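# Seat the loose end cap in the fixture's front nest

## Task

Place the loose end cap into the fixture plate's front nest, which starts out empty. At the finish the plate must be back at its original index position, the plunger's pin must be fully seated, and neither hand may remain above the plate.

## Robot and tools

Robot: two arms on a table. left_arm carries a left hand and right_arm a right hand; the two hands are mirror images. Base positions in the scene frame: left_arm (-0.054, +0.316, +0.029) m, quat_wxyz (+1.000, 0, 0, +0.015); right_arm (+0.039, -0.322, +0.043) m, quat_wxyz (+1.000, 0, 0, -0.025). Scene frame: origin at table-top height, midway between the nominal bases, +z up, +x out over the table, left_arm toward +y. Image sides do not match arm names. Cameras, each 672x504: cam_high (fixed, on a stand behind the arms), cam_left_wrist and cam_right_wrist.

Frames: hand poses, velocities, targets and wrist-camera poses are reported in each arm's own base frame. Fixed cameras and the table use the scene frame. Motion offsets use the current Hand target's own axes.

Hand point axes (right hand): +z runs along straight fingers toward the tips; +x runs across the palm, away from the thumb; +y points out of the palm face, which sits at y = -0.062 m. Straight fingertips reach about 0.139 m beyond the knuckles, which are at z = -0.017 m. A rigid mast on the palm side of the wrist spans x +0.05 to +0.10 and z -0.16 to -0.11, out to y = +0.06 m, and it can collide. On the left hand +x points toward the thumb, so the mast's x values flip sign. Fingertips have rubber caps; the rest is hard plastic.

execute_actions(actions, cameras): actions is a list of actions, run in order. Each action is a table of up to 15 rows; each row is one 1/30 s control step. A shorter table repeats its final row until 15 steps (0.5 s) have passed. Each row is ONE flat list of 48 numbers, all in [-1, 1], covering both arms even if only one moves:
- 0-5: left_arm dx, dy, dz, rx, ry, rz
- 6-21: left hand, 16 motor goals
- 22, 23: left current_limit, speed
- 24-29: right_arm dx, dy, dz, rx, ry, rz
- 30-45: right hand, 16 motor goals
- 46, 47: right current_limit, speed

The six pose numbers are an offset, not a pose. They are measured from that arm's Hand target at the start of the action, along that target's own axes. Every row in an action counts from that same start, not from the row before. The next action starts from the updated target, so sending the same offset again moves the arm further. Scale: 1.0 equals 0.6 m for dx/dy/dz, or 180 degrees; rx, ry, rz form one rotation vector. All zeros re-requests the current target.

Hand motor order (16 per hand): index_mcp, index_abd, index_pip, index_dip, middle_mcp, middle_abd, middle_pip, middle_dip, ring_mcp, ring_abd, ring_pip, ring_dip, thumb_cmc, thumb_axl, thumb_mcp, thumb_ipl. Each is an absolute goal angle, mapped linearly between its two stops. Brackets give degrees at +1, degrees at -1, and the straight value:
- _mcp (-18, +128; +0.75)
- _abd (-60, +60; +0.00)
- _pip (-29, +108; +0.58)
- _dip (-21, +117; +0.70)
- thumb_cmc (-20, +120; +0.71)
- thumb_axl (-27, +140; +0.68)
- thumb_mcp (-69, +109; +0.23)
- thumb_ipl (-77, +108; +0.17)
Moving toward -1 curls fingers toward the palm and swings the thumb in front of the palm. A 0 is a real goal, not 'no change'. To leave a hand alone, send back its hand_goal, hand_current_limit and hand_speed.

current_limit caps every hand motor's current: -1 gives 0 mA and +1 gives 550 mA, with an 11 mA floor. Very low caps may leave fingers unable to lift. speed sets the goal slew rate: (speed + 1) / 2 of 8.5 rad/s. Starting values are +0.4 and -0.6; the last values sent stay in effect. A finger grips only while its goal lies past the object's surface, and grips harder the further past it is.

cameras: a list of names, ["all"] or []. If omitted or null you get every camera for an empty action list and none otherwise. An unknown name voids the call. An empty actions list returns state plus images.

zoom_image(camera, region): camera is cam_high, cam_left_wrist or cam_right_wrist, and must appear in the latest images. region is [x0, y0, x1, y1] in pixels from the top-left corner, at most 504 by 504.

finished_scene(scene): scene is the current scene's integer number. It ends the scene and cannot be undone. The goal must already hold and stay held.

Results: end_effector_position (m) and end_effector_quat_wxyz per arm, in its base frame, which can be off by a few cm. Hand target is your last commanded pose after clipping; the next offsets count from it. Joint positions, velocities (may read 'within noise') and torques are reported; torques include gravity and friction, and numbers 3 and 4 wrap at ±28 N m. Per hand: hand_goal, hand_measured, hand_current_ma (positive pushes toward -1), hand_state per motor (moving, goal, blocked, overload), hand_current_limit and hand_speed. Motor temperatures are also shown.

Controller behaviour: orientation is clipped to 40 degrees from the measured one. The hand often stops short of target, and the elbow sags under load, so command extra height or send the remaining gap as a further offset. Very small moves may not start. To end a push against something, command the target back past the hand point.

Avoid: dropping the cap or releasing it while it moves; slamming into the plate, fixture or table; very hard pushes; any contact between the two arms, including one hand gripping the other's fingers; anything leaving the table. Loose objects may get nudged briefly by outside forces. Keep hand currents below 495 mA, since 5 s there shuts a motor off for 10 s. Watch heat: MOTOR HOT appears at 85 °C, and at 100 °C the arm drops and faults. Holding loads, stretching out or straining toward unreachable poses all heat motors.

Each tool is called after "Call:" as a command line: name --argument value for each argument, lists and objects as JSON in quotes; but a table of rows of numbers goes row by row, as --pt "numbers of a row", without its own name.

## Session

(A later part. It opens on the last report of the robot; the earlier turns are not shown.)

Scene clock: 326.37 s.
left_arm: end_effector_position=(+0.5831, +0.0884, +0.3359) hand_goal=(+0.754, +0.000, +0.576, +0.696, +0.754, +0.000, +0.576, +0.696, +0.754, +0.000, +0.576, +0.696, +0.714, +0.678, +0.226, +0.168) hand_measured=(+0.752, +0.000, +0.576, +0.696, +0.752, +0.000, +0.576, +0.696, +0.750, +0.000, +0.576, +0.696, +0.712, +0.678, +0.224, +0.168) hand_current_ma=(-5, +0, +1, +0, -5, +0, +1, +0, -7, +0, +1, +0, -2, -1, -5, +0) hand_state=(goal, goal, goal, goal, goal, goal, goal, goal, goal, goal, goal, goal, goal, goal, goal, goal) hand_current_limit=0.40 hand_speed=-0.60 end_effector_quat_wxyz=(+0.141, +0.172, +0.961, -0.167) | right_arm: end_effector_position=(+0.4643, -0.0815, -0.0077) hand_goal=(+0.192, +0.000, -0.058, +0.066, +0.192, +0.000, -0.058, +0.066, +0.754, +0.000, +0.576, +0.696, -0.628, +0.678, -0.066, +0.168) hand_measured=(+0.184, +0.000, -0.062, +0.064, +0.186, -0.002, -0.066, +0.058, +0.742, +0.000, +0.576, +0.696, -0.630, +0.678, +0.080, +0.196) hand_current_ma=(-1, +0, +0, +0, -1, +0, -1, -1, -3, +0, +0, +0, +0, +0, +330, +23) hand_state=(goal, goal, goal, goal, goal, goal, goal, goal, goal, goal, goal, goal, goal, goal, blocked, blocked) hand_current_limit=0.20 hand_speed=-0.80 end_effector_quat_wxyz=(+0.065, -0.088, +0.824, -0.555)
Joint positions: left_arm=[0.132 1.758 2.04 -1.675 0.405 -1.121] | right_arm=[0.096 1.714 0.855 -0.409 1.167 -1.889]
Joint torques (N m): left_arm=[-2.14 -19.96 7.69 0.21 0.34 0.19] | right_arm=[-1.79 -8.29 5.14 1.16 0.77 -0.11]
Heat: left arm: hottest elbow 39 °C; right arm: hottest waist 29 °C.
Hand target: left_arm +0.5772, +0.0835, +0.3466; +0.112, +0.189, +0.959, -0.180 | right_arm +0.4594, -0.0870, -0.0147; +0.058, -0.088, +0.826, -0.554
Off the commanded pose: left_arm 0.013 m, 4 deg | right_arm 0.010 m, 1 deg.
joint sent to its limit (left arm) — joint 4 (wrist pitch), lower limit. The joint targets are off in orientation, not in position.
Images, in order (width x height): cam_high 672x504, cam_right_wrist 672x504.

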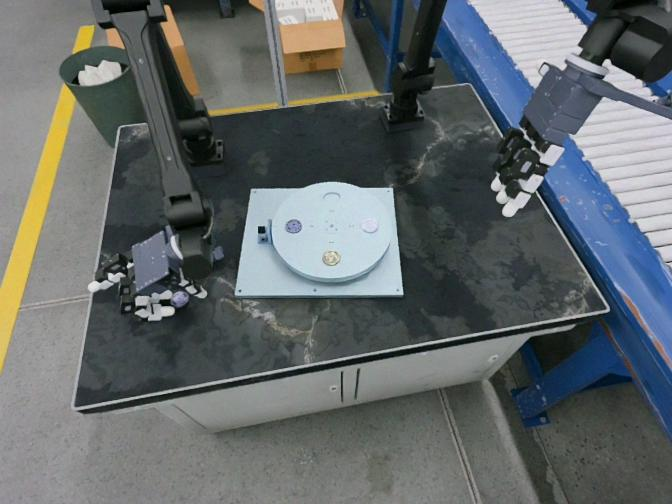

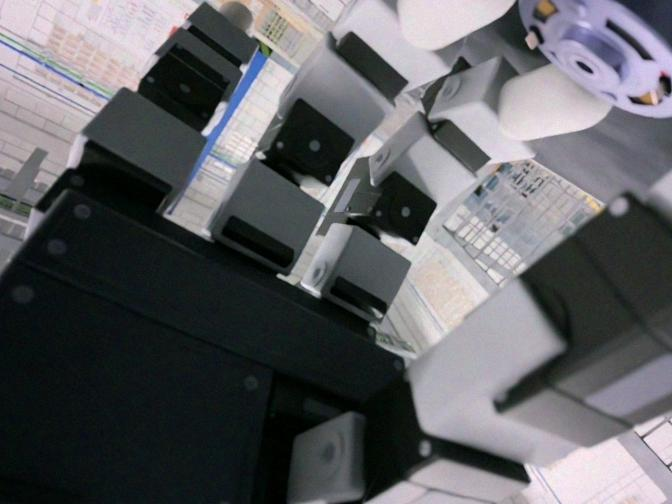

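Call:
execute_actions --actions '[[[0,0,0,0,0,0,0.754,0,0.576,0.696,0.754,0,0.576,0.696,0.754,0,0.576,0.696,0.714,0.678,0.226,0.168,0.4,-0.6,0,0,0,0,0,0,0.192,0,-0.058,0.065,0.192,0,-0.058,0.065,0.754,0,0.576,0.696,-0.629,0.678,0.225,-0.049,0.2,-0.8]],[[0,0,0,0,0,0,0.754,0,0.576,0.696,0.754,0,0.576,0.696,0.754,0,0.576,0.696,0.714,0.678,0.226,0.168,0.4,-0.6,0,0,0,0,0,0,0.192,0,-0.058,0.065,0.192,0,-0.058,0.065,0.754,0,0.576,0.696,-0.629,0.678,0.225,-0.049,0.2,-0.8]],[[0,0,0,0,0,0,0.754,0,0.576,0.696,0.754,0,0.576,0.696,0.754,0,0.576,0.696,0.714,0.678,0.226,0.168,0.4,-0.6,0,0,0,0,0,0,0.192,0,-0.058,0.065,0.192,0,-0.058,0.065,0.754,0,0.576,0.696,-0.629,0.678,0.056,-0.049,0.2,-0.8]]]' --cameras '["cam_high","cam_right_wrist"]'

Call:
zoom_image --camera "cam_high" --region '[140, 250, 240, 325]'

Scene clock: 352.60 s.
left_arm: end_effector_position=(+0.5831, +0.0884, +0.3359) hand_goal=(+0.754, +0.000, +0.576, +0.696, +0.754, +0.000, +0.576, +0.696, +0.754, +0.000, +0.576, +0.696, +0.714, +0.678, +0.226, +0.168) hand_measured=(+0.752, +0.000, +0.576, +0.696, +0.752, +0.000, +0.576, +0.696, +0.750, +0.000, +0.576, +0.696, +0.712, +0.678, +0.224, +0.168) hand_current_ma=(-5, +0, +1, +0, -5, +0, +1, +0, -7, +0, +1, +0, -2, -1, -5, +0) hand_state=(goal, goal, goal, goal, goal, goal, goal, goal, goal, goal, goal, goal, goal, goal, goal, goal) hand_current_limit=0.40 hand_speed=-0.60 end_effector_quat_wxyz=(+0.141, +0.172, +0.961, -0.167) | right_arm: end_effector_position=(+0.4643, -0.0817, -0.0077) hand_goal=(+0.192, +0.000, -0.058, +0.066, +0.192, +0.000, -0.058, +0.066, +0.754, +0.000, +0.576, +0.696, -0.628, +0.678, +0.056, -0.048) hand_measured=(+0.184, +0.000, -0.062, +0.064, +0.186, -0.002, -0.068, +0.058, +0.742, +0.000, +0.576, +0.696, -0.630, +0.678, +0.128, -0.034) hand_current_ma=(-1, +0, +0, +0, -1, +0, -2, -1, -3, +0, +0, +0, +0, +0, +131, +5) hand_state=(goal, goal, goal, goal, goal, goal, goal, goal, goal, goal, goal, goal, goal, goal, blocked, goal) hand_current_limit=0.20 hand_speed=-0.80 end_effector_quat_wxyz=(+0.065, -0.088, +0.824, -0.555)
Joint positions: left_arm=[0.132 1.758 2.04 -1.675 0.405 -1.121] | right_arm=[0.096 1.714 0.855 -0.409 1.167 -1.889]
Joint torques (N m): left_arm=[-2.14 -19.78 7.76 0.21 0.34 0.22] | right_arm=[-1.26 -8.7 5.16 1.11 0.74 -0.16]
Heat: left arm: hottest elbow 39 °C; right arm: hottest waist 29 °C.
Hand target: left_arm +0.5772, +0.0835, +0.3466; +0.112, +0.189, +0.959, -0.180 | right_arm +0.4594, -0.0871, -0.0147; +0.058, -0.088, +0.826, -0.554
Off the commanded pose: left_arm 0.013 m, 4 deg | right_arm 0.010 m, 1 deg.
joint sent to its limit (left arm) — joint 4 (wrist pitch), lower limit. The joint targets are off in orientation, not in position.
Images, in order (width x height): cam_high 672x504, cam_right_wrist 672x504.

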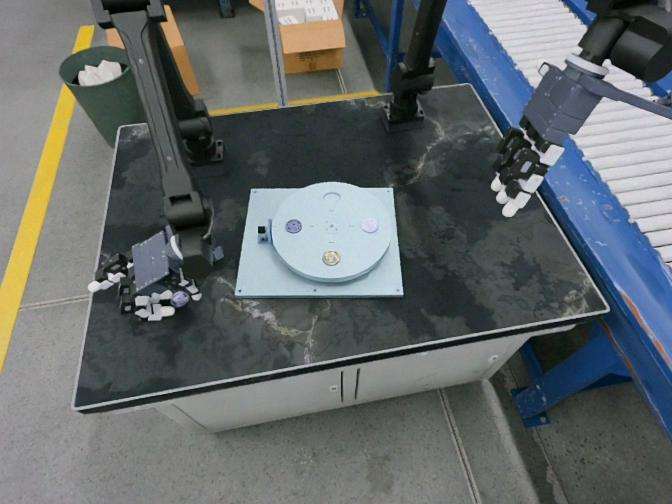

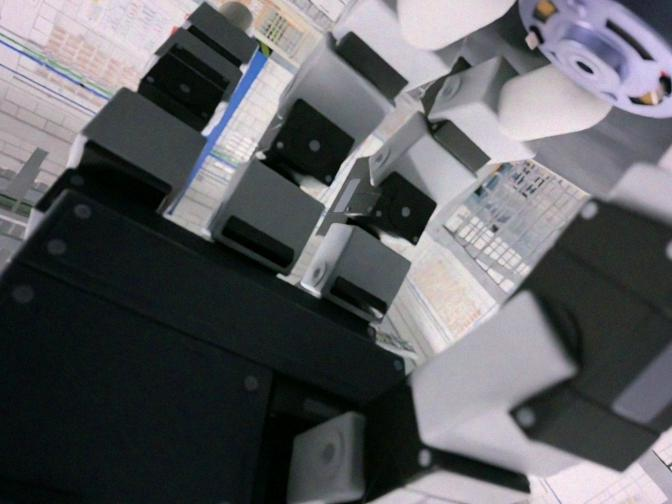

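Scaled by 5.040 from the camera's 672x504 image, which has a finer 960x720 frame.

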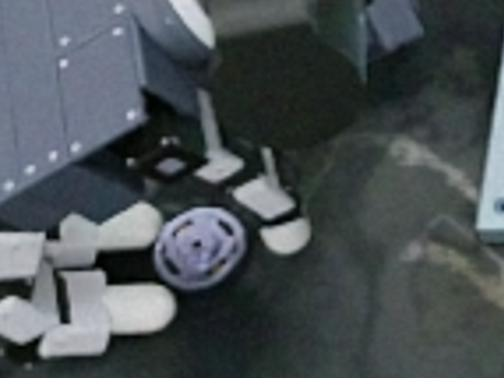

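Call:
execute_actions --actions '[[[0,0,0,0,0,0,0.754,0,0.576,0.696,0.754,0,0.576,0.696,0.754,0,0.576,0.696,0.714,0.678,0.226,0.168,0.4,-0.6,0,-0.012,-0.005,0,0,0,0.192,0,-0.058,0.065,0.192,0,-0.058,0.065,0.754,0,0.576,0.696,-0.629,0.678,0.056,-0.049,0.2,-0.8]],[[0,0,0,0,0,0,0.754,0,0.576,0.696,0.754,0,0.576,0.696,0.754,0,0.576,0.696,0.714,0.678,0.226,0.168,0.4,-0.6,0,0,0,0,0,0,0.192,0,-0.058,0.065,0.192,0,-0.058,0.065,0.754,0,0.576,0.696,-0.629,0.678,0.0,-0.049,0.2,-0.8]]]' --cameras '["cam_high","cam_right_wrist"]'

Call:
zoom_image --camera "cam_high" --region '[140, 250, 240, 325]'

Call:
zoom_image --camera "cam_right_wrist" --region '[400, 0, 672, 200]'

Scene clock: 360.37 s.
left_arm: end_effector_position=(+0.5831, +0.0884, +0.3359) hand_goal=(+0.754, +0.000, +0.576, +0.696, +0.754, +0.000, +0.576, +0.696, +0.754, +0.000, +0.576, +0.696, +0.714, +0.678, +0.226, +0.168) hand_measured=(+0.752, +0.000, +0.576, +0.696, +0.752, +0.000, +0.576, +0.696, +0.750, +0.000, +0.576, +0.696, +0.712, +0.678, +0.224, +0.168) hand_current_ma=(-5, +0, +1, +0, -5, +0, +1, +0, -7, +0, +1, +0, -2, -1, -5, +0) hand_state=(goal, goal, goal, goal, goal, goal, goal, goal, goal, goal, goal, goal, goal, goal, goal, goal) hand_current_limit=0.40 hand_speed=-0.60 end_effector_quat_wxyz=(+0.141, +0.172, +0.961, -0.167) | right_arm: end_effector_position=(+0.4644, -0.0815, -0.0074) hand_goal=(+0.192, +0.000, -0.058, +0.066, +0.192, +0.000, -0.058, +0.066, +0.754, +0.000, +0.576, +0.696, -0.628, +0.678, +0.000, -0.048) hand_measured=(+0.186, +0.000, -0.062, +0.064, +0.188, -0.002, -0.068, +0.058, +0.742, +0.000, +0.576, +0.696, -0.628, +0.678, +0.040, -0.036) hand_current_ma=(-1, +0, +0, +0, +0, +0, -2, -1, -3, +0, +0, +0, +0, +0, +43, +5) hand_state=(goal, goal, goal, goal, goal, goal, goal, goal, goal, goal, goal, goal, goal, goal, blocked, goal) hand_current_limit=0.20 hand_speed=-0.80 end_effector_quat_wxyz=(+0.065, -0.088, +0.825, -0.555)
Joint positions: left_arm=[0.132 1.758 2.04 -1.675 0.405 -1.121] | right_arm=[0.096 1.713 0.855 -0.409 1.166 -1.889]
Joint torques (N m): left_arm=[-2.08 -19.72 7.76 0.16 0.32 0.24] | right_arm=[-1.55 -9.7 5.59 0.36 0.8 -0.14]
Heat: left arm: hottest elbow 39 °C; right arm: hottest waist 29 °C.
Hand target: left_arm +0.5772, +0.0835, +0.3466; +0.112, +0.189, +0.959, -0.180 | right_arm +0.4594, -0.0871, -0.0069; +0.058, -0.088, +0.826, -0.554
Off the commanded pose: left_arm 0.013 m, 4 deg | right_arm 0.008 m, 1 deg.
joint sent to its limit (left arm) — joint 4 (wrist pitch), lower limit. The joint targets are off in orientation, not in position.
Images, in order (width x height): cam_high 672x504, cam_right_wrist 672x504.

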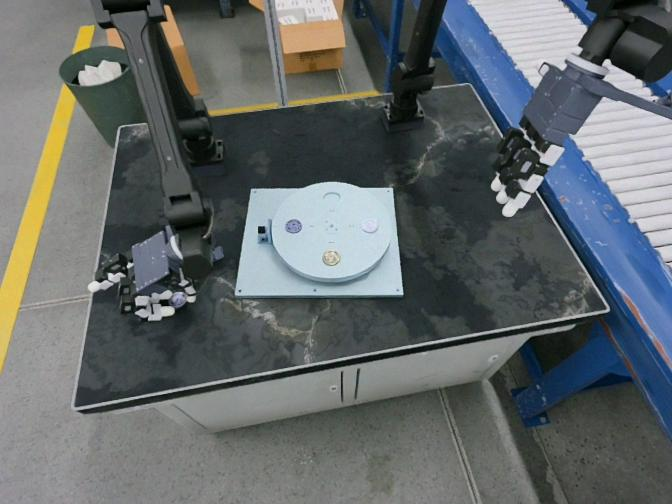

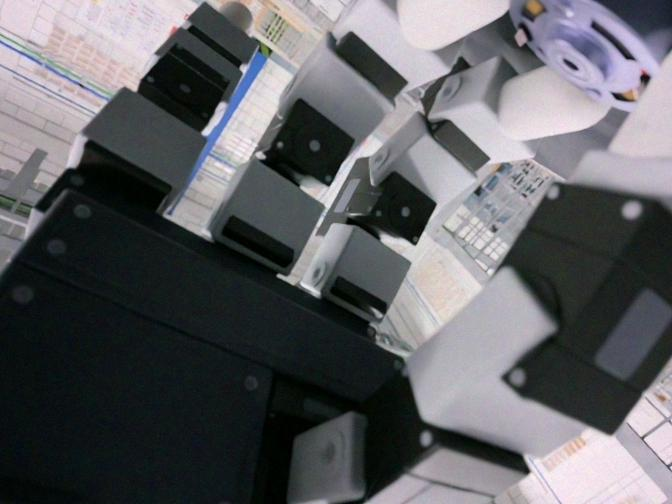

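Scaled by 5.040 from the camera's 672x504 image, which has a finer 960x720 frame.

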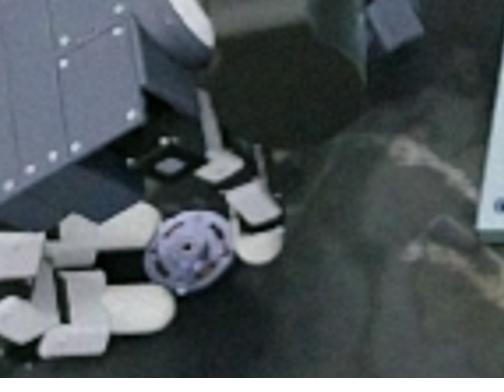

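Scaled by 1.853 from the camera's 672x504 image, which has a finer 960x720 frame.

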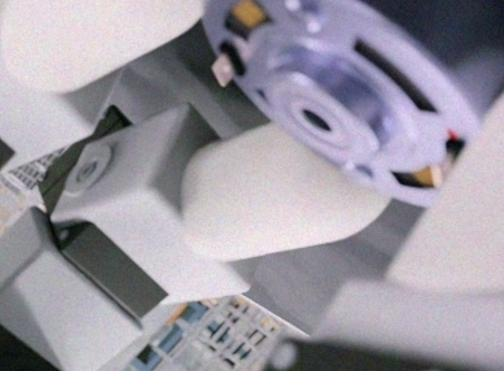

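Call:
execute_actions --actions '[[[0,0,0,0,0,0,0.754,0,0.576,0.696,0.754,0,0.576,0.696,0.754,0,0.576,0.696,0.714,0.678,0.226,0.168,0.4,-0.6,0,0,0,0,0,0,0.13,0,-0.058,0.065,0.13,0,-0.058,0.065,0.754,0,0.576,0.696,-0.629,0.678,-0.1,-0.09,0.2,-0.8]],[[0,0,0,0,0,0,0.754,0,0.576,0.696,0.754,0,0.576,0.696,0.754,0,0.576,0.696,0.714,0.678,0.226,0.168,0.4,-0.6,0,0,0,0,0,0,0.1,0,-0.058,0.065,0.1,0,-0.058,0.065,0.754,0,0.576,0.696,-0.629,0.678,-0.15,-0.09,0.2,-0.8]]]' --cameras '["cam_high","cam_right_wrist"]'

Call:
zoom_image --camera "cam_high" --region '[140, 250, 240, 325]'

Call:
zoom_image --camera "cam_right_wrist" --region '[400, 0, 672, 200]'

Scene clock: 367.33 s.
left_arm: end_effector_position=(+0.5831, +0.0884, +0.3359) hand_goal=(+0.754, +0.000, +0.576, +0.696, +0.754, +0.000, +0.576, +0.696, +0.754, +0.000, +0.576, +0.696, +0.714, +0.678, +0.226, +0.168) hand_measured=(+0.752, +0.000, +0.576, +0.696, +0.752, +0.000, +0.576, +0.696, +0.750, +0.000, +0.576, +0.696, +0.712, +0.678, +0.224, +0.168) hand_current_ma=(-5, +0, +1, +0, -5, +0, +1, +0, -7, +0, +1, +0, -2, -1, -5, +0) hand_state=(goal, goal, goal, goal, goal, goal, goal, goal, goal, goal, goal, goal, goal, goal, goal, goal) hand_current_limit=0.40 hand_speed=-0.60 end_effector_quat_wxyz=(+0.141, +0.172, +0.961, -0.167) | right_arm: end_effector_position=(+0.4643, -0.0823, -0.0070) hand_goal=(+0.100, +0.000, -0.058, +0.066, +0.100, +0.000, -0.058, +0.066, +0.754, +0.000, +0.576, +0.696, -0.628, +0.678, -0.150, -0.090) hand_measured=(+0.166, +0.002, -0.046, +0.064, +0.168, -0.002, -0.052, +0.058, +0.742, +0.000, +0.576, +0.696, -0.626, +0.678, +0.040, -0.038) hand_current_ma=(+76, +0, +2, +0, +80, +0, +1, -1, -3, +0, +0, +0, +0, +0, +330, +74) hand_state=(blocked, goal, goal, goal, blocked, goal, goal, goal, goal, goal, goal, goal, goal, goal, blocked, blocked) hand_current_limit=0.20 hand_speed=-0.80 end_effector_quat_wxyz=(+0.065, -0.087, +0.824, -0.556)
Joint positions: left_arm=[0.132 1.758 2.04 -1.675 0.405 -1.121] | right_arm=[0.095 1.713 0.855 -0.409 1.169 -1.889]
Joint torques (N m): left_arm=[-2.02 -19.96 7.73 0.08 0.34 0.21] | right_arm=[-1.2 -9.64 5.64 0.36 0.7 -0.12]
Heat: left arm: hottest elbow 39 °C; right arm: hottest waist 29 °C.
Hand target: left_arm +0.5772, +0.0835, +0.3466; +0.112, +0.189, +0.959, -0.180 | right_arm +0.4594, -0.0870, -0.0068; +0.058, -0.088, +0.826, -0.554
Off the commanded pose: left_arm 0.013 m, 4 deg | right_arm 0.007 m, 1 deg.
joint sent to its limit (left arm) — joint 4 (wrist pitch), lower limit. The joint targets are off in orientation, not in position.
Images, in order (width x height): cam_high 672x504, cam_right_wrist 672x504.

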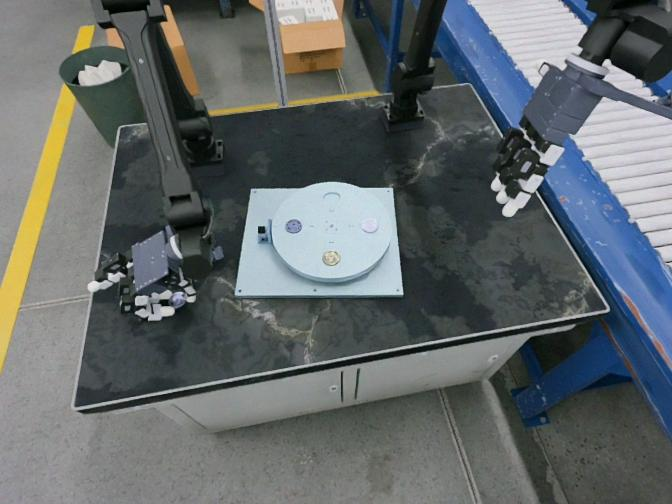

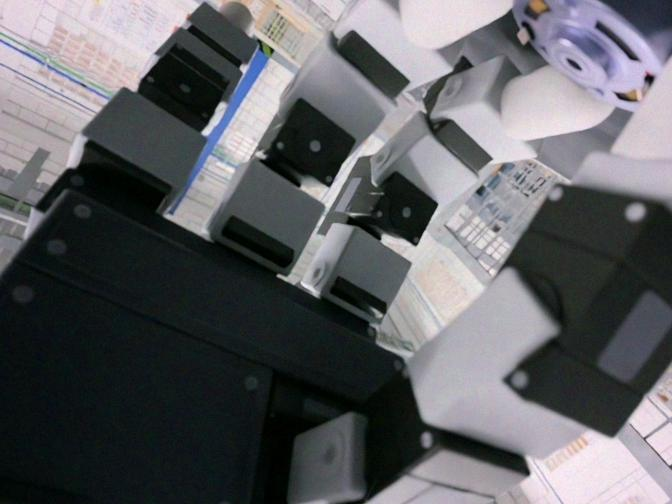

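Scaled by 5.040 from the camera's 672x504 image, which has a finer 960x720 frame.

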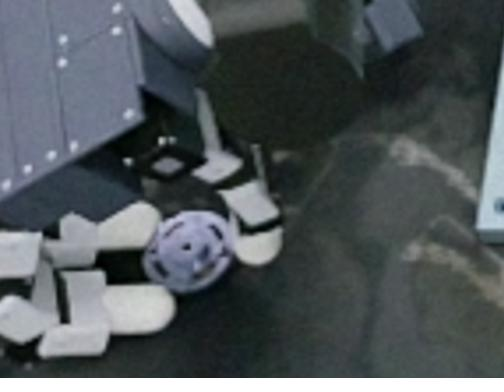

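Scaled by 1.853 from the camera's 672x504 image, which has a finer 960x720 frame.

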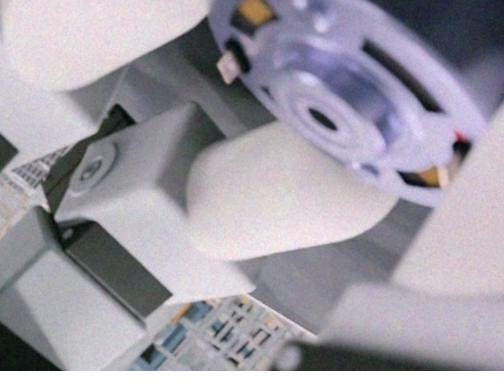

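Call:
execute_actions --actions '[[[0,0,0,0,0,0,0.754,0,0.576,0.696,0.754,0,0.576,0.696,0.754,0,0.576,0.696,0.714,0.678,0.226,0.168,0.4,-0.6,0,-0.0185,-0.0075,0,0,0,0.08,0,-0.058,0.065,0.08,0,-0.058,0.065,0.754,0,0.576,0.696,-0.629,0.678,-0.15,-0.09,0.2,-0.8]],[[0,0,0,0,0,0,0.754,0,0.576,0.696,0.754,0,0.576,0.696,0.754,0,0.576,0.696,0.714,0.678,0.226,0.168,0.4,-0.6,0,-0.0185,-0.0075,0,0,0,0.08,0,-0.058,0.065,0.08,0,-0.058,0.065,0.754,0,0.576,0.696,-0.629,0.678,-0.15,-0.09,0.2,-0.8]]]' --cameras '["cam_high","cam_right_wrist"]'

Call:
zoom_image --camera "cam_high" --region '[140, 250, 240, 325]'

Call:
zoom_image --camera "cam_right_wrist" --region '[400, 0, 672, 200]'

Scene clock: 376.10 s.
left_arm: end_effector_position=(+0.5831, +0.0884, +0.3359) hand_goal=(+0.754, +0.000, +0.576, +0.696, +0.754, +0.000, +0.576, +0.696, +0.754, +0.000, +0.576, +0.696, +0.714, +0.678, +0.226, +0.168) hand_measured=(+0.752, +0.000, +0.576, +0.696, +0.752, +0.000, +0.576, +0.696, +0.750, +0.000, +0.576, +0.696, +0.712, +0.678, +0.224, +0.168) hand_current_ma=(-5, +0, +1, +0, -5, +0, +1, +0, -7, +0, +1, +0, -2, -1, -5, +0) hand_state=(goal, goal, goal, goal, goal, goal, goal, goal, goal, goal, goal, goal, goal, goal, goal, goal) hand_current_limit=0.40 hand_speed=-0.60 end_effector_quat_wxyz=(+0.141, +0.172, +0.961, -0.167) | right_arm: end_effector_position=(+0.4558, -0.0823, +0.0054) hand_goal=(+0.080, +0.000, -0.058, +0.066, +0.080, +0.000, -0.058, +0.066, +0.754, +0.000, +0.576, +0.696, -0.628, +0.678, -0.150, -0.090) hand_measured=(+0.158, +0.008, -0.036, +0.072, +0.150, -0.008, -0.038, +0.072, +0.742, +0.000, +0.576, +0.696, -0.616, +0.680, +0.040, -0.038) hand_current_ma=(+105, +1, +7, +1, +83, -1, +7, +1, -3, +0, +0, +0, +2, +0, +330, +74) hand_state=(blocked, goal, blocked, goal, blocked, goal, blocked, goal, goal, goal, goal, goal, goal, goal, blocked, blocked) hand_current_limit=0.20 hand_speed=-0.80 end_effector_quat_wxyz=(+0.055, -0.096, +0.826, -0.554)
Joint positions: left_arm=[0.132 1.758 2.04 -1.675 0.405 -1.121] | right_arm=[0.095 1.673 0.855 -0.473 1.163 -1.892]
Joint torques (N m): left_arm=[-1.79 -19.96 7.68 0.14 0.36 0.23] | right_arm=[-1.49 -10.64 7.3 0.13 0.93 -0.14]
Heat: left arm: hottest elbow 39 °C; right arm: hottest waist 29 °C.
Hand target: left_arm +0.5772, +0.0835, +0.3466; +0.112, +0.189, +0.959, -0.180 | right_arm +0.4596, -0.0870, +0.0170; +0.058, -0.088, +0.826, -0.554
Off the commanded pose: left_arm 0.013 m, 4 deg | right_arm 0.013 m, 1 deg.
joint sent to its limit (left arm) — joint 4 (wrist pitch), lower limit. The joint targets are off in orientation, not in position.
Images, in order (width x height): cam_high 672x504, cam_right_wrist 672x504.

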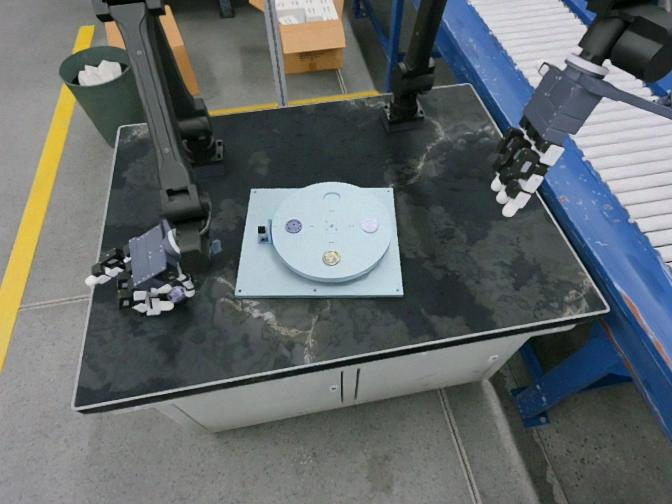

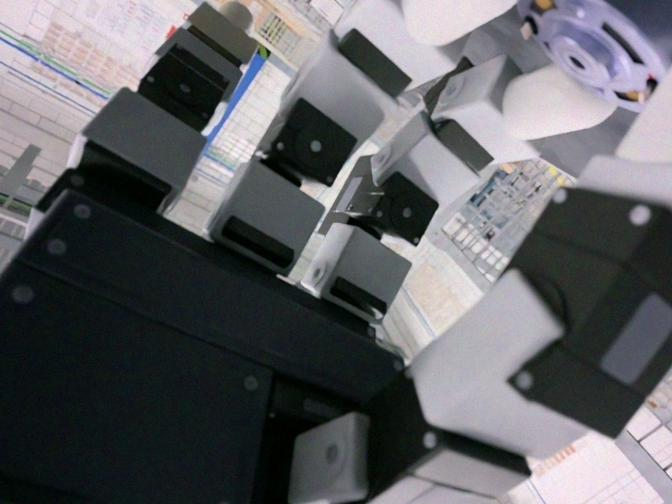

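Scaled by 5.040 from the camera's 672x504 image, which has a finer 960x720 frame.

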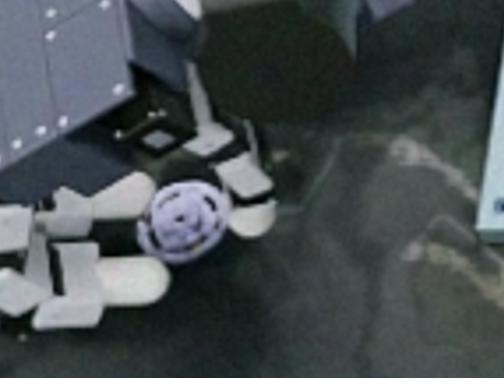

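Scaled by 1.853 from the camera's 672x504 image, which has a finer 960x720 frame.

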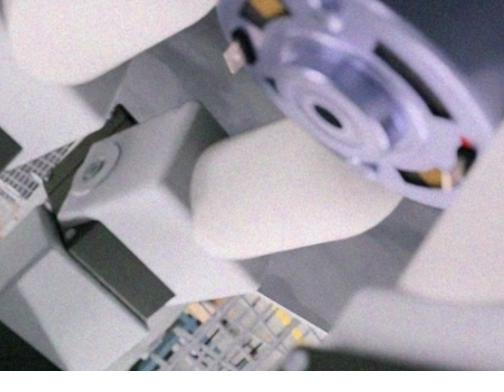

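Call:
execute_actions --actions '[[[0,0,0,0,0,0,0.754,0,0.576,0.696,0.754,0,0.576,0.696,0.754,0,0.576,0.696,0.714,0.678,0.226,0.168,0.4,-0.6,0,-0.077,-0.031,0,0,0,0.08,0,-0.058,0.065,0.08,0,-0.058,0.065,0.754,0,0.576,0.696,-0.629,0.678,-0.15,-0.09,0.2,-0.8]],[[0,0,0,0,0,0,0.754,0,0.576,0.696,0.754,0,0.576,0.696,0.754,0,0.576,0.696,0.714,0.678,0.226,0.168,0.4,-0.6,0,-0.077,-0.031,0,0,0,0.08,0,-0.058,0.065,0.08,0,-0.058,0.065,0.754,0,0.576,0.696,-0.629,0.678,-0.15,-0.09,0.2,-0.8]],[[0,0,0,0,0,0,0.754,0,0.576,0.696,0.754,0,0.576,0.696,0.754,0,0.576,0.696,0.714,0.678,0.226,0.168,0.4,-0.6,-0.0337,0.0544,-0.1344,0,-0.0669,-0.0271,0.08,0,-0.058,0.065,0.08,0,-0.058,0.065,0.754,0,0.576,0.696,-0.629,0.678,-0.15,-0.09,0.2,-0.8]],[[0,0,0,0,0,0,0.754,0,0.576,0.696,0.754,0,0.576,0.696,0.754,0,0.576,0.696,0.714,0.678,0.226,0.168,0.4,-0.6,-0.0382,0.0532,-0.1315,0,-0.0669,-0.0271,0.08,0,-0.058,0.065,0.08,0,-0.058,0.065,0.754,0,0.576,0.696,-0.629,0.678,-0.15,-0.09,0.2,-0.8]]]' --cameras '["cam_high","cam_right_wrist"]'

Scene clock: 404.53 s.
left_arm: end_effector_position=(+0.5831, +0.0884, +0.3359) hand_goal=(+0.754, +0.000, +0.576, +0.696, +0.754, +0.000, +0.576, +0.696, +0.754, +0.000, +0.576, +0.696, +0.714, +0.678, +0.226, +0.168) hand_measured=(+0.752, +0.000, +0.576, +0.696, +0.752, +0.000, +0.576, +0.696, +0.750, +0.000, +0.576, +0.696, +0.712, +0.678, +0.224, +0.168) hand_current_ma=(-5, +0, +1, +0, -5, +0, +1, +0, -7, +0, +1, +0, -2, -1, -5, +0) hand_state=(goal, goal, goal, goal, goal, goal, goal, goal, goal, goal, goal, goal, goal, goal, goal, goal) hand_current_limit=0.40 hand_speed=-0.60 end_effector_quat_wxyz=(+0.141, +0.172, +0.961, -0.167) | right_arm: end_effector_position=(+0.4408, +0.0877, +0.1054) hand_goal=(+0.080, +0.000, -0.058, +0.066, +0.080, +0.000, -0.058, +0.066, +0.754, +0.000, +0.576, +0.696, -0.628, +0.678, -0.150, -0.090) hand_measured=(+0.156, +0.008, -0.034, +0.074, +0.146, -0.010, -0.036, +0.072, +0.742, +0.000, +0.576, +0.696, -0.614, +0.680, +0.040, -0.038) hand_current_ma=(+101, +1, +9, +1, +76, -1, +8, +1, -3, +0, +0, +0, +3, +0, +330, +74) hand_state=(blocked, goal, blocked, goal, blocked, goal, blocked, goal, goal, goal, goal, goal, goal, goal, blocked, blocked) hand_current_limit=0.20 hand_speed=-0.80 end_effector_quat_wxyz=(+0.168, -0.281, +0.785, -0.527)
Joint positions: left_arm=[0.132 1.758 2.04 -1.675 0.405 -1.121] | right_arm=[0.47 1.423 0.887 -0.631 1.134 -2.047]
Joint torques (N m): left_arm=[-2.2 -19.9 7.8 0.1 0.35 0.21] | right_arm=[-0.79 -8.76 8.59 1.33 0.97 -0.12]
Heat: left arm: hottest elbow 39 °C; right arm: hottest waist 29 °C.
Hand target: left_arm +0.5772, +0.0835, +0.3466; +0.112, +0.189, +0.959, -0.180 | right_arm +0.4462, +0.0886, +0.1173; +0.182, -0.271, +0.785, -0.527
Off the commanded pose: left_arm 0.013 m, 4 deg | right_arm 0.013 m, 2 deg.
joint sent to its limit (left arm) — joint 4 (wrist pitch), lower limit. The joint targets are off in orientation, not in position.
Images, in order (width x height): cam_high 672x504, cam_right_wrist 672x504.

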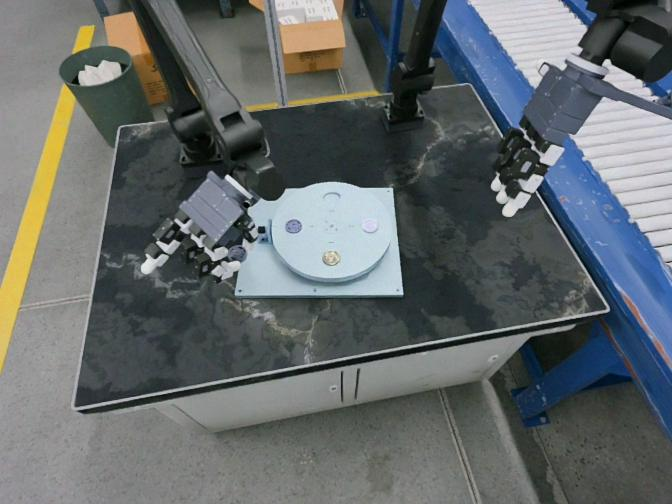

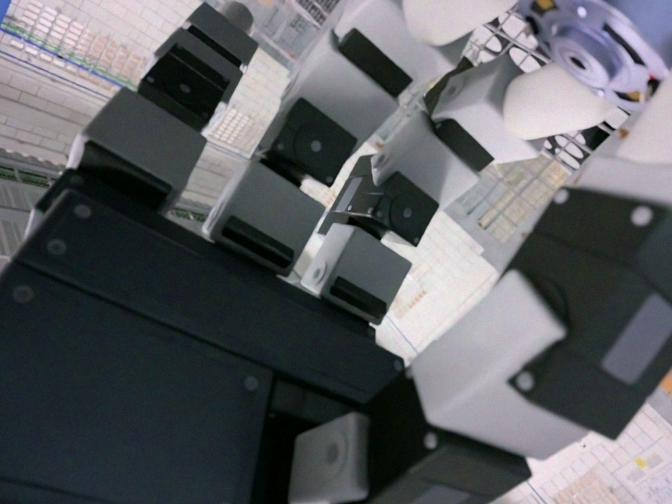

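Holding well. Continue rotating.

Call:
execute_actions --actions '[[[0,0,0,0,0,0,0.754,0,0.576,0.696,0.754,0,0.576,0.696,0.754,0,0.576,0.696,0.714,0.678,0.226,0.168,0.4,-0.6,-0.0422,0.0519,-0.1284,0,-0.0669,-0.0271,0.08,0,-0.058,0.065,0.08,0,-0.058,0.065,0.754,0,0.576,0.696,-0.629,0.678,-0.15,-0.09,0.2,-0.8]],[[0,0,0,0,0,0,0.754,0,0.576,0.696,0.754,0,0.576,0.696,0.754,0,0.576,0.696,0.714,0.678,0.226,0.168,0.4,-0.6,-0.0463,0.0506,-0.1251,0,-0.0669,-0.0271,0.08,0,-0.058,0.065,0.08,0,-0.058,0.065,0.754,0,0.576,0.696,-0.629,0.678,-0.15,-0.09,0.2,-0.8]],[[0,0,0,0,0,0,0.754,0,0.576,0.696,0.754,0,0.576,0.696,0.754,0,0.576,0.696,0.714,0.678,0.226,0.168,0.4,-0.6,-0.05,0.0494,-0.1221,0,-0.0669,-0.0271,0.08,0,-0.058,0.065,0.08,0,-0.058,0.065,0.754,0,0.576,0.696,-0.629,0.678,-0.15,-0.09,0.2,-0.8]]]' --cameras '["cam_high","cam_right_wrist"]'

Call:
zoom_image --camera "cam_high" --region '[220, 120, 420, 270]'

Scene clock: 412.93 s.
left_arm: end_effector_position=(+0.5831, +0.0884, +0.3359) hand_goal=(+0.754, +0.000, +0.576, +0.696, +0.754, +0.000, +0.576, +0.696, +0.754, +0.000, +0.576, +0.696, +0.714, +0.678, +0.226, +0.168) hand_measured=(+0.752, +0.000, +0.576, +0.696, +0.752, +0.000, +0.576, +0.696, +0.750, +0.000, +0.576, +0.696, +0.712, +0.678, +0.224, +0.168) hand_current_ma=(-5, +0, +1, +0, -5, +0, +1, +0, -7, +0, +1, +0, -2, -1, -5, +0) hand_state=(goal, goal, goal, goal, goal, goal, goal, goal, goal, goal, goal, goal, goal, goal, goal, goal) hand_current_limit=0.40 hand_speed=-0.60 end_effector_quat_wxyz=(+0.141, +0.172, +0.961, -0.167) | right_arm: end_effector_position=(+0.3081, +0.2999, +0.1074) hand_goal=(+0.080, +0.000, -0.058, +0.066, +0.080, +0.000, -0.058, +0.066, +0.754, +0.000, +0.576, +0.696, -0.628, +0.678, -0.150, -0.090) hand_measured=(+0.156, +0.008, -0.034, +0.074, +0.146, -0.010, -0.034, +0.072, +0.742, +0.000, +0.576, +0.696, -0.614, +0.680, +0.040, -0.038) hand_current_ma=(+100, +1, +10, +1, +74, -1, +9, +1, -3, +0, +0, +0, +3, +0, +330, +74) hand_state=(blocked, goal, blocked, goal, blocked, goal, blocked, goal, goal, goal, goal, goal, goal, goal, blocked, blocked) hand_current_limit=0.20 hand_speed=-0.80 end_effector_quat_wxyz=(+0.320, -0.504, +0.666, -0.448)
Joint positions: left_arm=[0.132 1.758 2.04 -1.675 0.405 -1.121] | right_arm=[1.052 1.348 0.815 -0.577 1.114 -2.104]
Joint torques (N m): left_arm=[-2.14 -20.13 7.71 0.18 0.34 0.23] | right_arm=[0.44 -8.59 8.84 1.22 0.97 -0.13]
Heat: left arm: hottest elbow 39 °C; right arm: hottest waist 29 °C.
Hand target: left_arm +0.5772, +0.0835, +0.3466; +0.112, +0.189, +0.959, -0.180 | right_arm +0.3112, +0.3036, +0.1185; +0.348, -0.517, +0.650, -0.435
Off the commanded pose: left_arm 0.013 m, 4 deg | right_arm 0.012 m, 4 deg.
joint sent to its limit (left arm) — joint 4 (wrist pitch), lower limit. The joint targets are off in orientation, not in position.
joint sent to its limit (right arm) — joint 6 (wrist roll), lower limit. The joint targets are off in orientation, not in position.
Images, in order (width x height): cam_high 672x504, cam_right_wrist 672x504.

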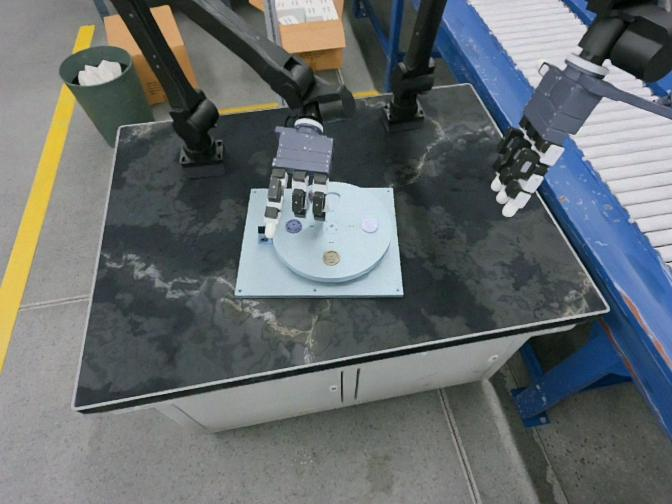

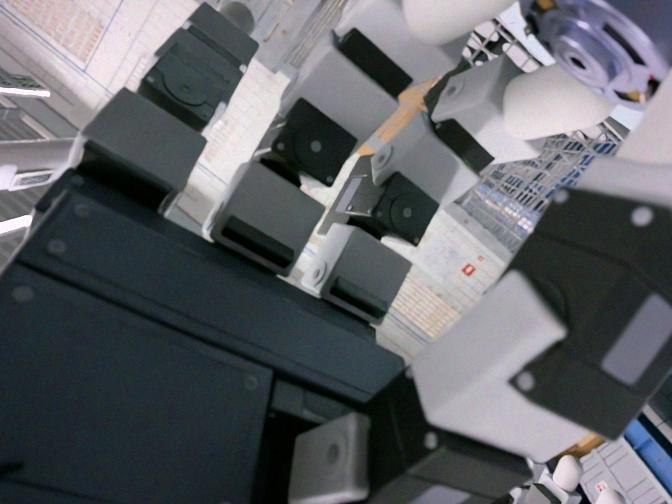

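Scaled by 2.520 from the camera's 672x504 image, which has a finer 960x720 frame.

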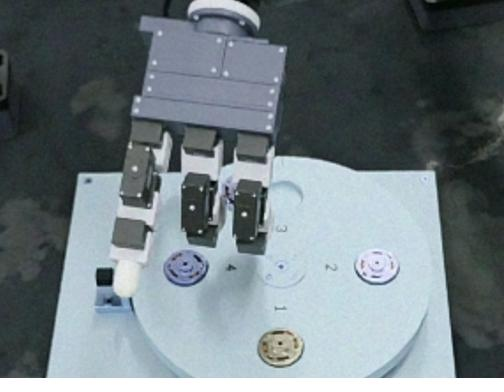

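Call:
execute_actions --actions '[[[0,0,0,0,0,0,0.754,0,0.576,0.696,0.754,0,0.576,0.696,0.754,0,0.576,0.696,0.714,0.678,0.226,0.168,0.4,-0.6,-0.0294,0.0308,-0.0761,0,0,0,0.08,0,-0.058,0.065,0.08,0,-0.058,0.065,0.754,0,0.576,0.696,-0.629,0.678,-0.15,-0.09,0.2,-0.8]],[[0,0,0,0,0,0,0.754,0,0.576,0.696,0.754,0,0.576,0.696,0.754,0,0.576,0.696,0.714,0.678,0.226,0.168,0.4,-0.6,-0.0294,0.0308,-0.0761,0,0,0,0.08,0,-0.058,0.065,0.08,0,-0.058,0.065,0.754,0,0.576,0.696,-0.629,0.678,-0.15,-0.09,0.2,-0.8]]]' --cameras '["cam_high","cam_right_wrist"]'

Call:
zoom_image --camera "cam_high" --region '[250, 130, 410, 250]'

Scene clock: 463.83 s.
left_arm: end_effector_position=(+0.5831, +0.0884, +0.3359) hand_goal=(+0.754, +0.000, +0.576, +0.696, +0.754, +0.000, +0.576, +0.696, +0.754, +0.000, +0.576, +0.696, +0.714, +0.678, +0.226, +0.168) hand_measured=(+0.752, +0.000, +0.576, +0.696, +0.752, +0.000, +0.576, +0.696, +0.750, +0.000, +0.576, +0.696, +0.712, +0.678, +0.224, +0.168) hand_current_ma=(-5, +0, +1, +0, -5, +0, +1, +0, -7, +0, +1, +0, -2, -1, -5, +0) hand_state=(goal, goal, goal, goal, goal, goal, goal, goal, goal, goal, goal, goal, goal, goal, goal, goal) hand_current_limit=0.40 hand_speed=-0.60 end_effector_quat_wxyz=(+0.141, +0.172, +0.961, -0.167) | right_arm: end_effector_position=(+0.2196, +0.3397, +0.1045) hand_goal=(+0.080, +0.000, -0.058, +0.066, +0.080, +0.000, -0.058, +0.066, +0.754, +0.000, +0.576, +0.696, -0.628, +0.678, -0.150, -0.090) hand_measured=(+0.156, +0.008, -0.034, +0.074, +0.146, -0.010, -0.034, +0.072, +0.742, +0.000, +0.576, +0.696, -0.614, +0.680, +0.040, -0.038) hand_current_ma=(+100, +1, +10, +1, +73, -1, +9, +1, -3, +0, +0, +0, +3, +0, +330, +74) hand_state=(blocked, goal, blocked, goal, blocked, goal, blocked, goal, goal, goal, goal, goal, goal, goal, blocked, blocked) hand_current_limit=0.20 hand_speed=-0.80 end_effector_quat_wxyz=(+0.336, -0.528, +0.643, -0.441)
Joint positions: left_arm=[0.132 1.758 2.04 -1.675 0.405 -1.121] | right_arm=[1.317 1.407 0.883 -0.995 1.176 -1.663]
Joint torques (N m): left_arm=[-1.61 -19.96 7.72 0.14 0.34 0.22] | right_arm=[-0.03 -6.01 12.07 -0.13 1.1 0.02]
Heat: left arm: hottest elbow 39 °C; right arm: hottest elbow 30 °C.
Hand target: left_arm +0.5772, +0.0835, +0.3466; +0.112, +0.189, +0.959, -0.180 | right_arm +0.2231, +0.3599, +0.1190; +0.348, -0.517, +0.650, -0.435
Off the commanded pose: left_arm 0.013 m, 4 deg | right_arm 0.025 m, 2 deg.
joint sent to its limit (left arm) — joint 4 (wrist pitch), lower limit. The joint targets are off in orientation, not in position.
Images, in order (width x height): cam_high 672x504, cam_right_wrist 672x504.

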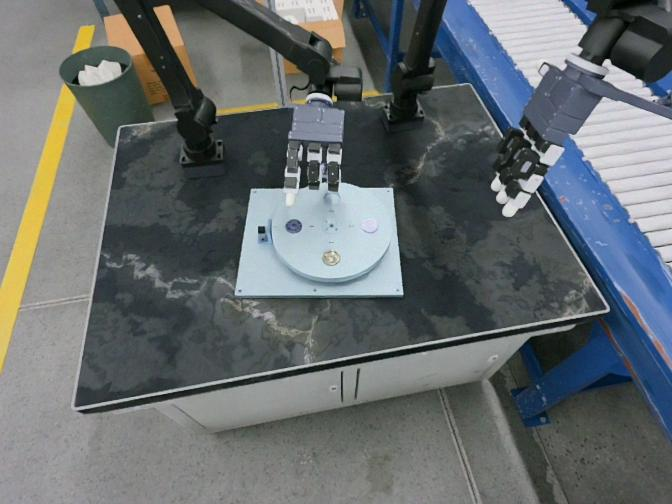

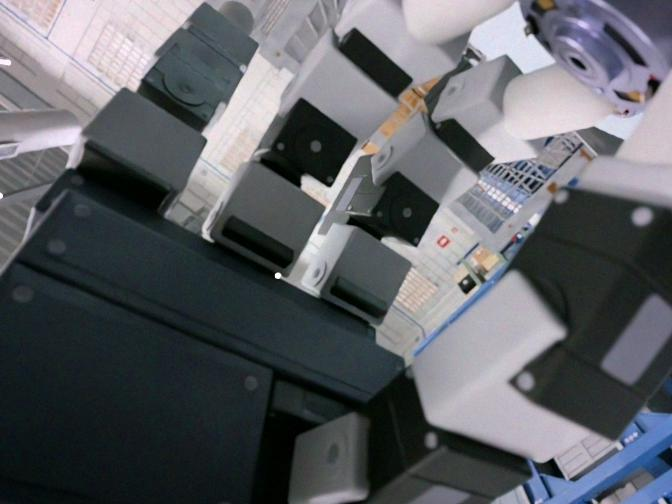

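Scaled by 3.150 from the camera's 672x504 image, which has a finer 960x720 frame.

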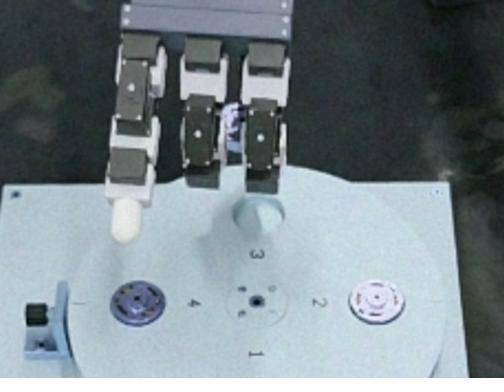

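Call:
execute_actions --actions '[[[0,0,0,0,0,0,0.754,0,0.576,0.696,0.754,0,0.576,0.696,0.754,0,0.576,0.696,0.714,0.678,0.226,0.168,0.4,-0.6,-0.0134,0.0419,0.0298,0,0,0,0.08,0,-0.058,0.065,0.08,0,-0.058,0.065,0.754,0,0.576,0.696,-0.629,0.678,-0.15,-0.09,0.2,-0.8]],[[0,0,0,0,0,0,0.754,0,0.576,0.696,0.754,0,0.576,0.696,0.754,0,0.576,0.696,0.714,0.678,0.226,0.168,0.4,-0.6,-0.0134,0.0419,0.0298,0,0,0,0.08,0,-0.058,0.065,0.08,0,-0.058,0.065,0.754,0,0.576,0.696,-0.629,0.678,-0.15,-0.09,0.2,-0.8]]]' --cameras '["cam_high","cam_right_wrist"]'

Call:
zoom_image --camera "cam_high" --region '[270, 140, 390, 230]'

Call:
zoom_image --camera "cam_right_wrist" --region '[400, 0, 672, 200]'

Scene clock: 480.07 s.
left_arm: end_effector_position=(+0.5831, +0.0884, +0.3359) hand_goal=(+0.754, +0.000, +0.576, +0.696, +0.754, +0.000, +0.576, +0.696, +0.754, +0.000, +0.576, +0.696, +0.714, +0.678, +0.226, +0.168) hand_measured=(+0.752, +0.000, +0.576, +0.696, +0.752, +0.000, +0.576, +0.696, +0.750, +0.000, +0.576, +0.696, +0.712, +0.678, +0.224, +0.168) hand_current_ma=(-5, +0, +1, +0, -5, +0, +1, +0, -7, +0, +1, +0, -2, -1, -5, +0) hand_state=(goal, goal, goal, goal, goal, goal, goal, goal, goal, goal, goal, goal, goal, goal, goal, goal) hand_current_limit=0.40 hand_speed=-0.60 end_effector_quat_wxyz=(+0.141, +0.172, +0.961, -0.167) | right_arm: end_effector_position=(+0.2343, +0.3690, +0.0568) hand_goal=(+0.080, +0.000, -0.058, +0.066, +0.080, +0.000, -0.058, +0.066, +0.754, +0.000, +0.576, +0.696, -0.628, +0.678, -0.150, -0.090) hand_measured=(+0.156, +0.008, -0.034, +0.074, +0.146, -0.010, -0.034, +0.072, +0.742, +0.000, +0.576, +0.696, -0.614, +0.680, +0.040, -0.038) hand_current_ma=(+100, +1, +10, +1, +73, -1, +9, +1, -3, +0, +0, +0, +3, +0, +330, +74) hand_state=(blocked, goal, blocked, goal, blocked, goal, blocked, goal, goal, goal, goal, goal, goal, goal, blocked, blocked) hand_current_limit=0.20 hand_speed=-0.80 end_effector_quat_wxyz=(+0.345, -0.522, +0.646, -0.437)
Joint positions: left_arm=[0.132 1.758 2.04 -1.675 0.405 -1.121] | right_arm=[1.301 1.548 0.883 -0.791 1.178 -1.706]
Joint torques (N m): left_arm=[-2.02 -19.9 7.79 0.14 0.35 0.21] | right_arm=[-0.62 -8.18 7.79 0.87 0.97 -0.17]
Heat: left arm: hottest elbow 39 °C; right arm: hottest elbow 31 °C.
Hand target: left_arm +0.5772, +0.0835, +0.3466; +0.112, +0.189, +0.959, -0.180 | right_arm +0.2404, +0.3726, +0.0588; +0.348, -0.517, +0.650, -0.435
Off the commanded pose: left_arm 0.013 m, 4 deg | right_arm 0.007 m, 1 deg.
joint sent to its limit (left arm) — joint 4 (wrist pitch), lower limit. The joint targets are off in orientation, not in position.
Images, in order (width x height): cam_high 672x504, cam_right_wrist 672x504.

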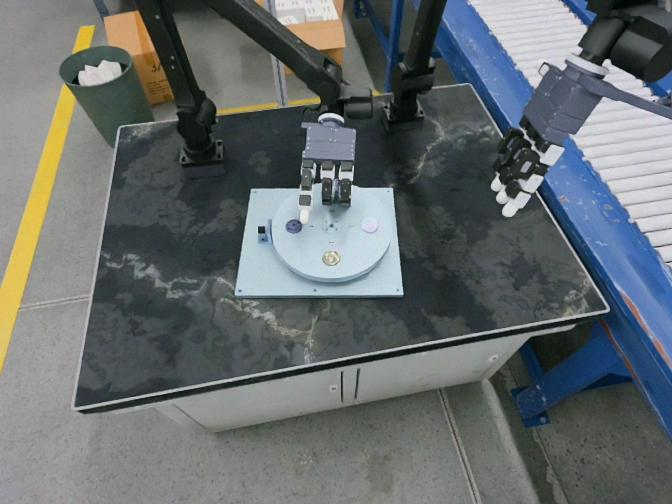

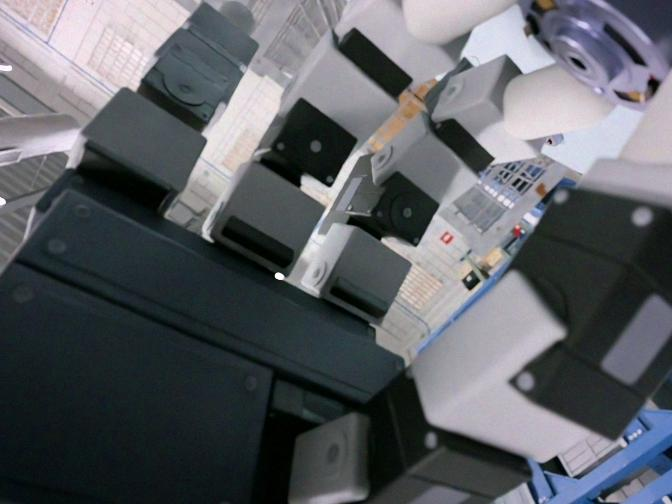

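Scaled by 4.200 from the camera's 672x504 image, which has a finer 960x720 frame.

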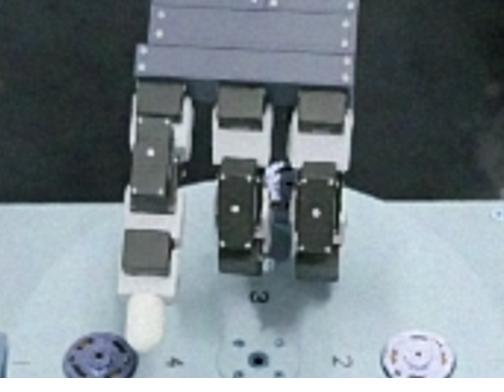

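Scaled by 1.853 from the camera's 672x504 image, which has a finer 960x720 frame.

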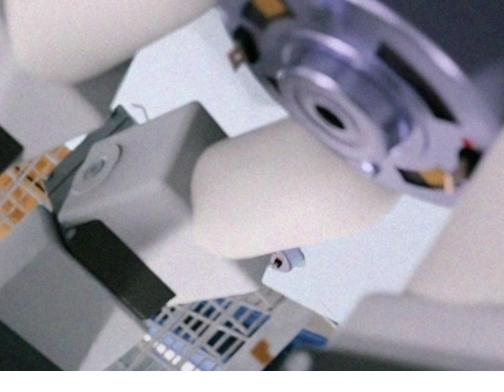

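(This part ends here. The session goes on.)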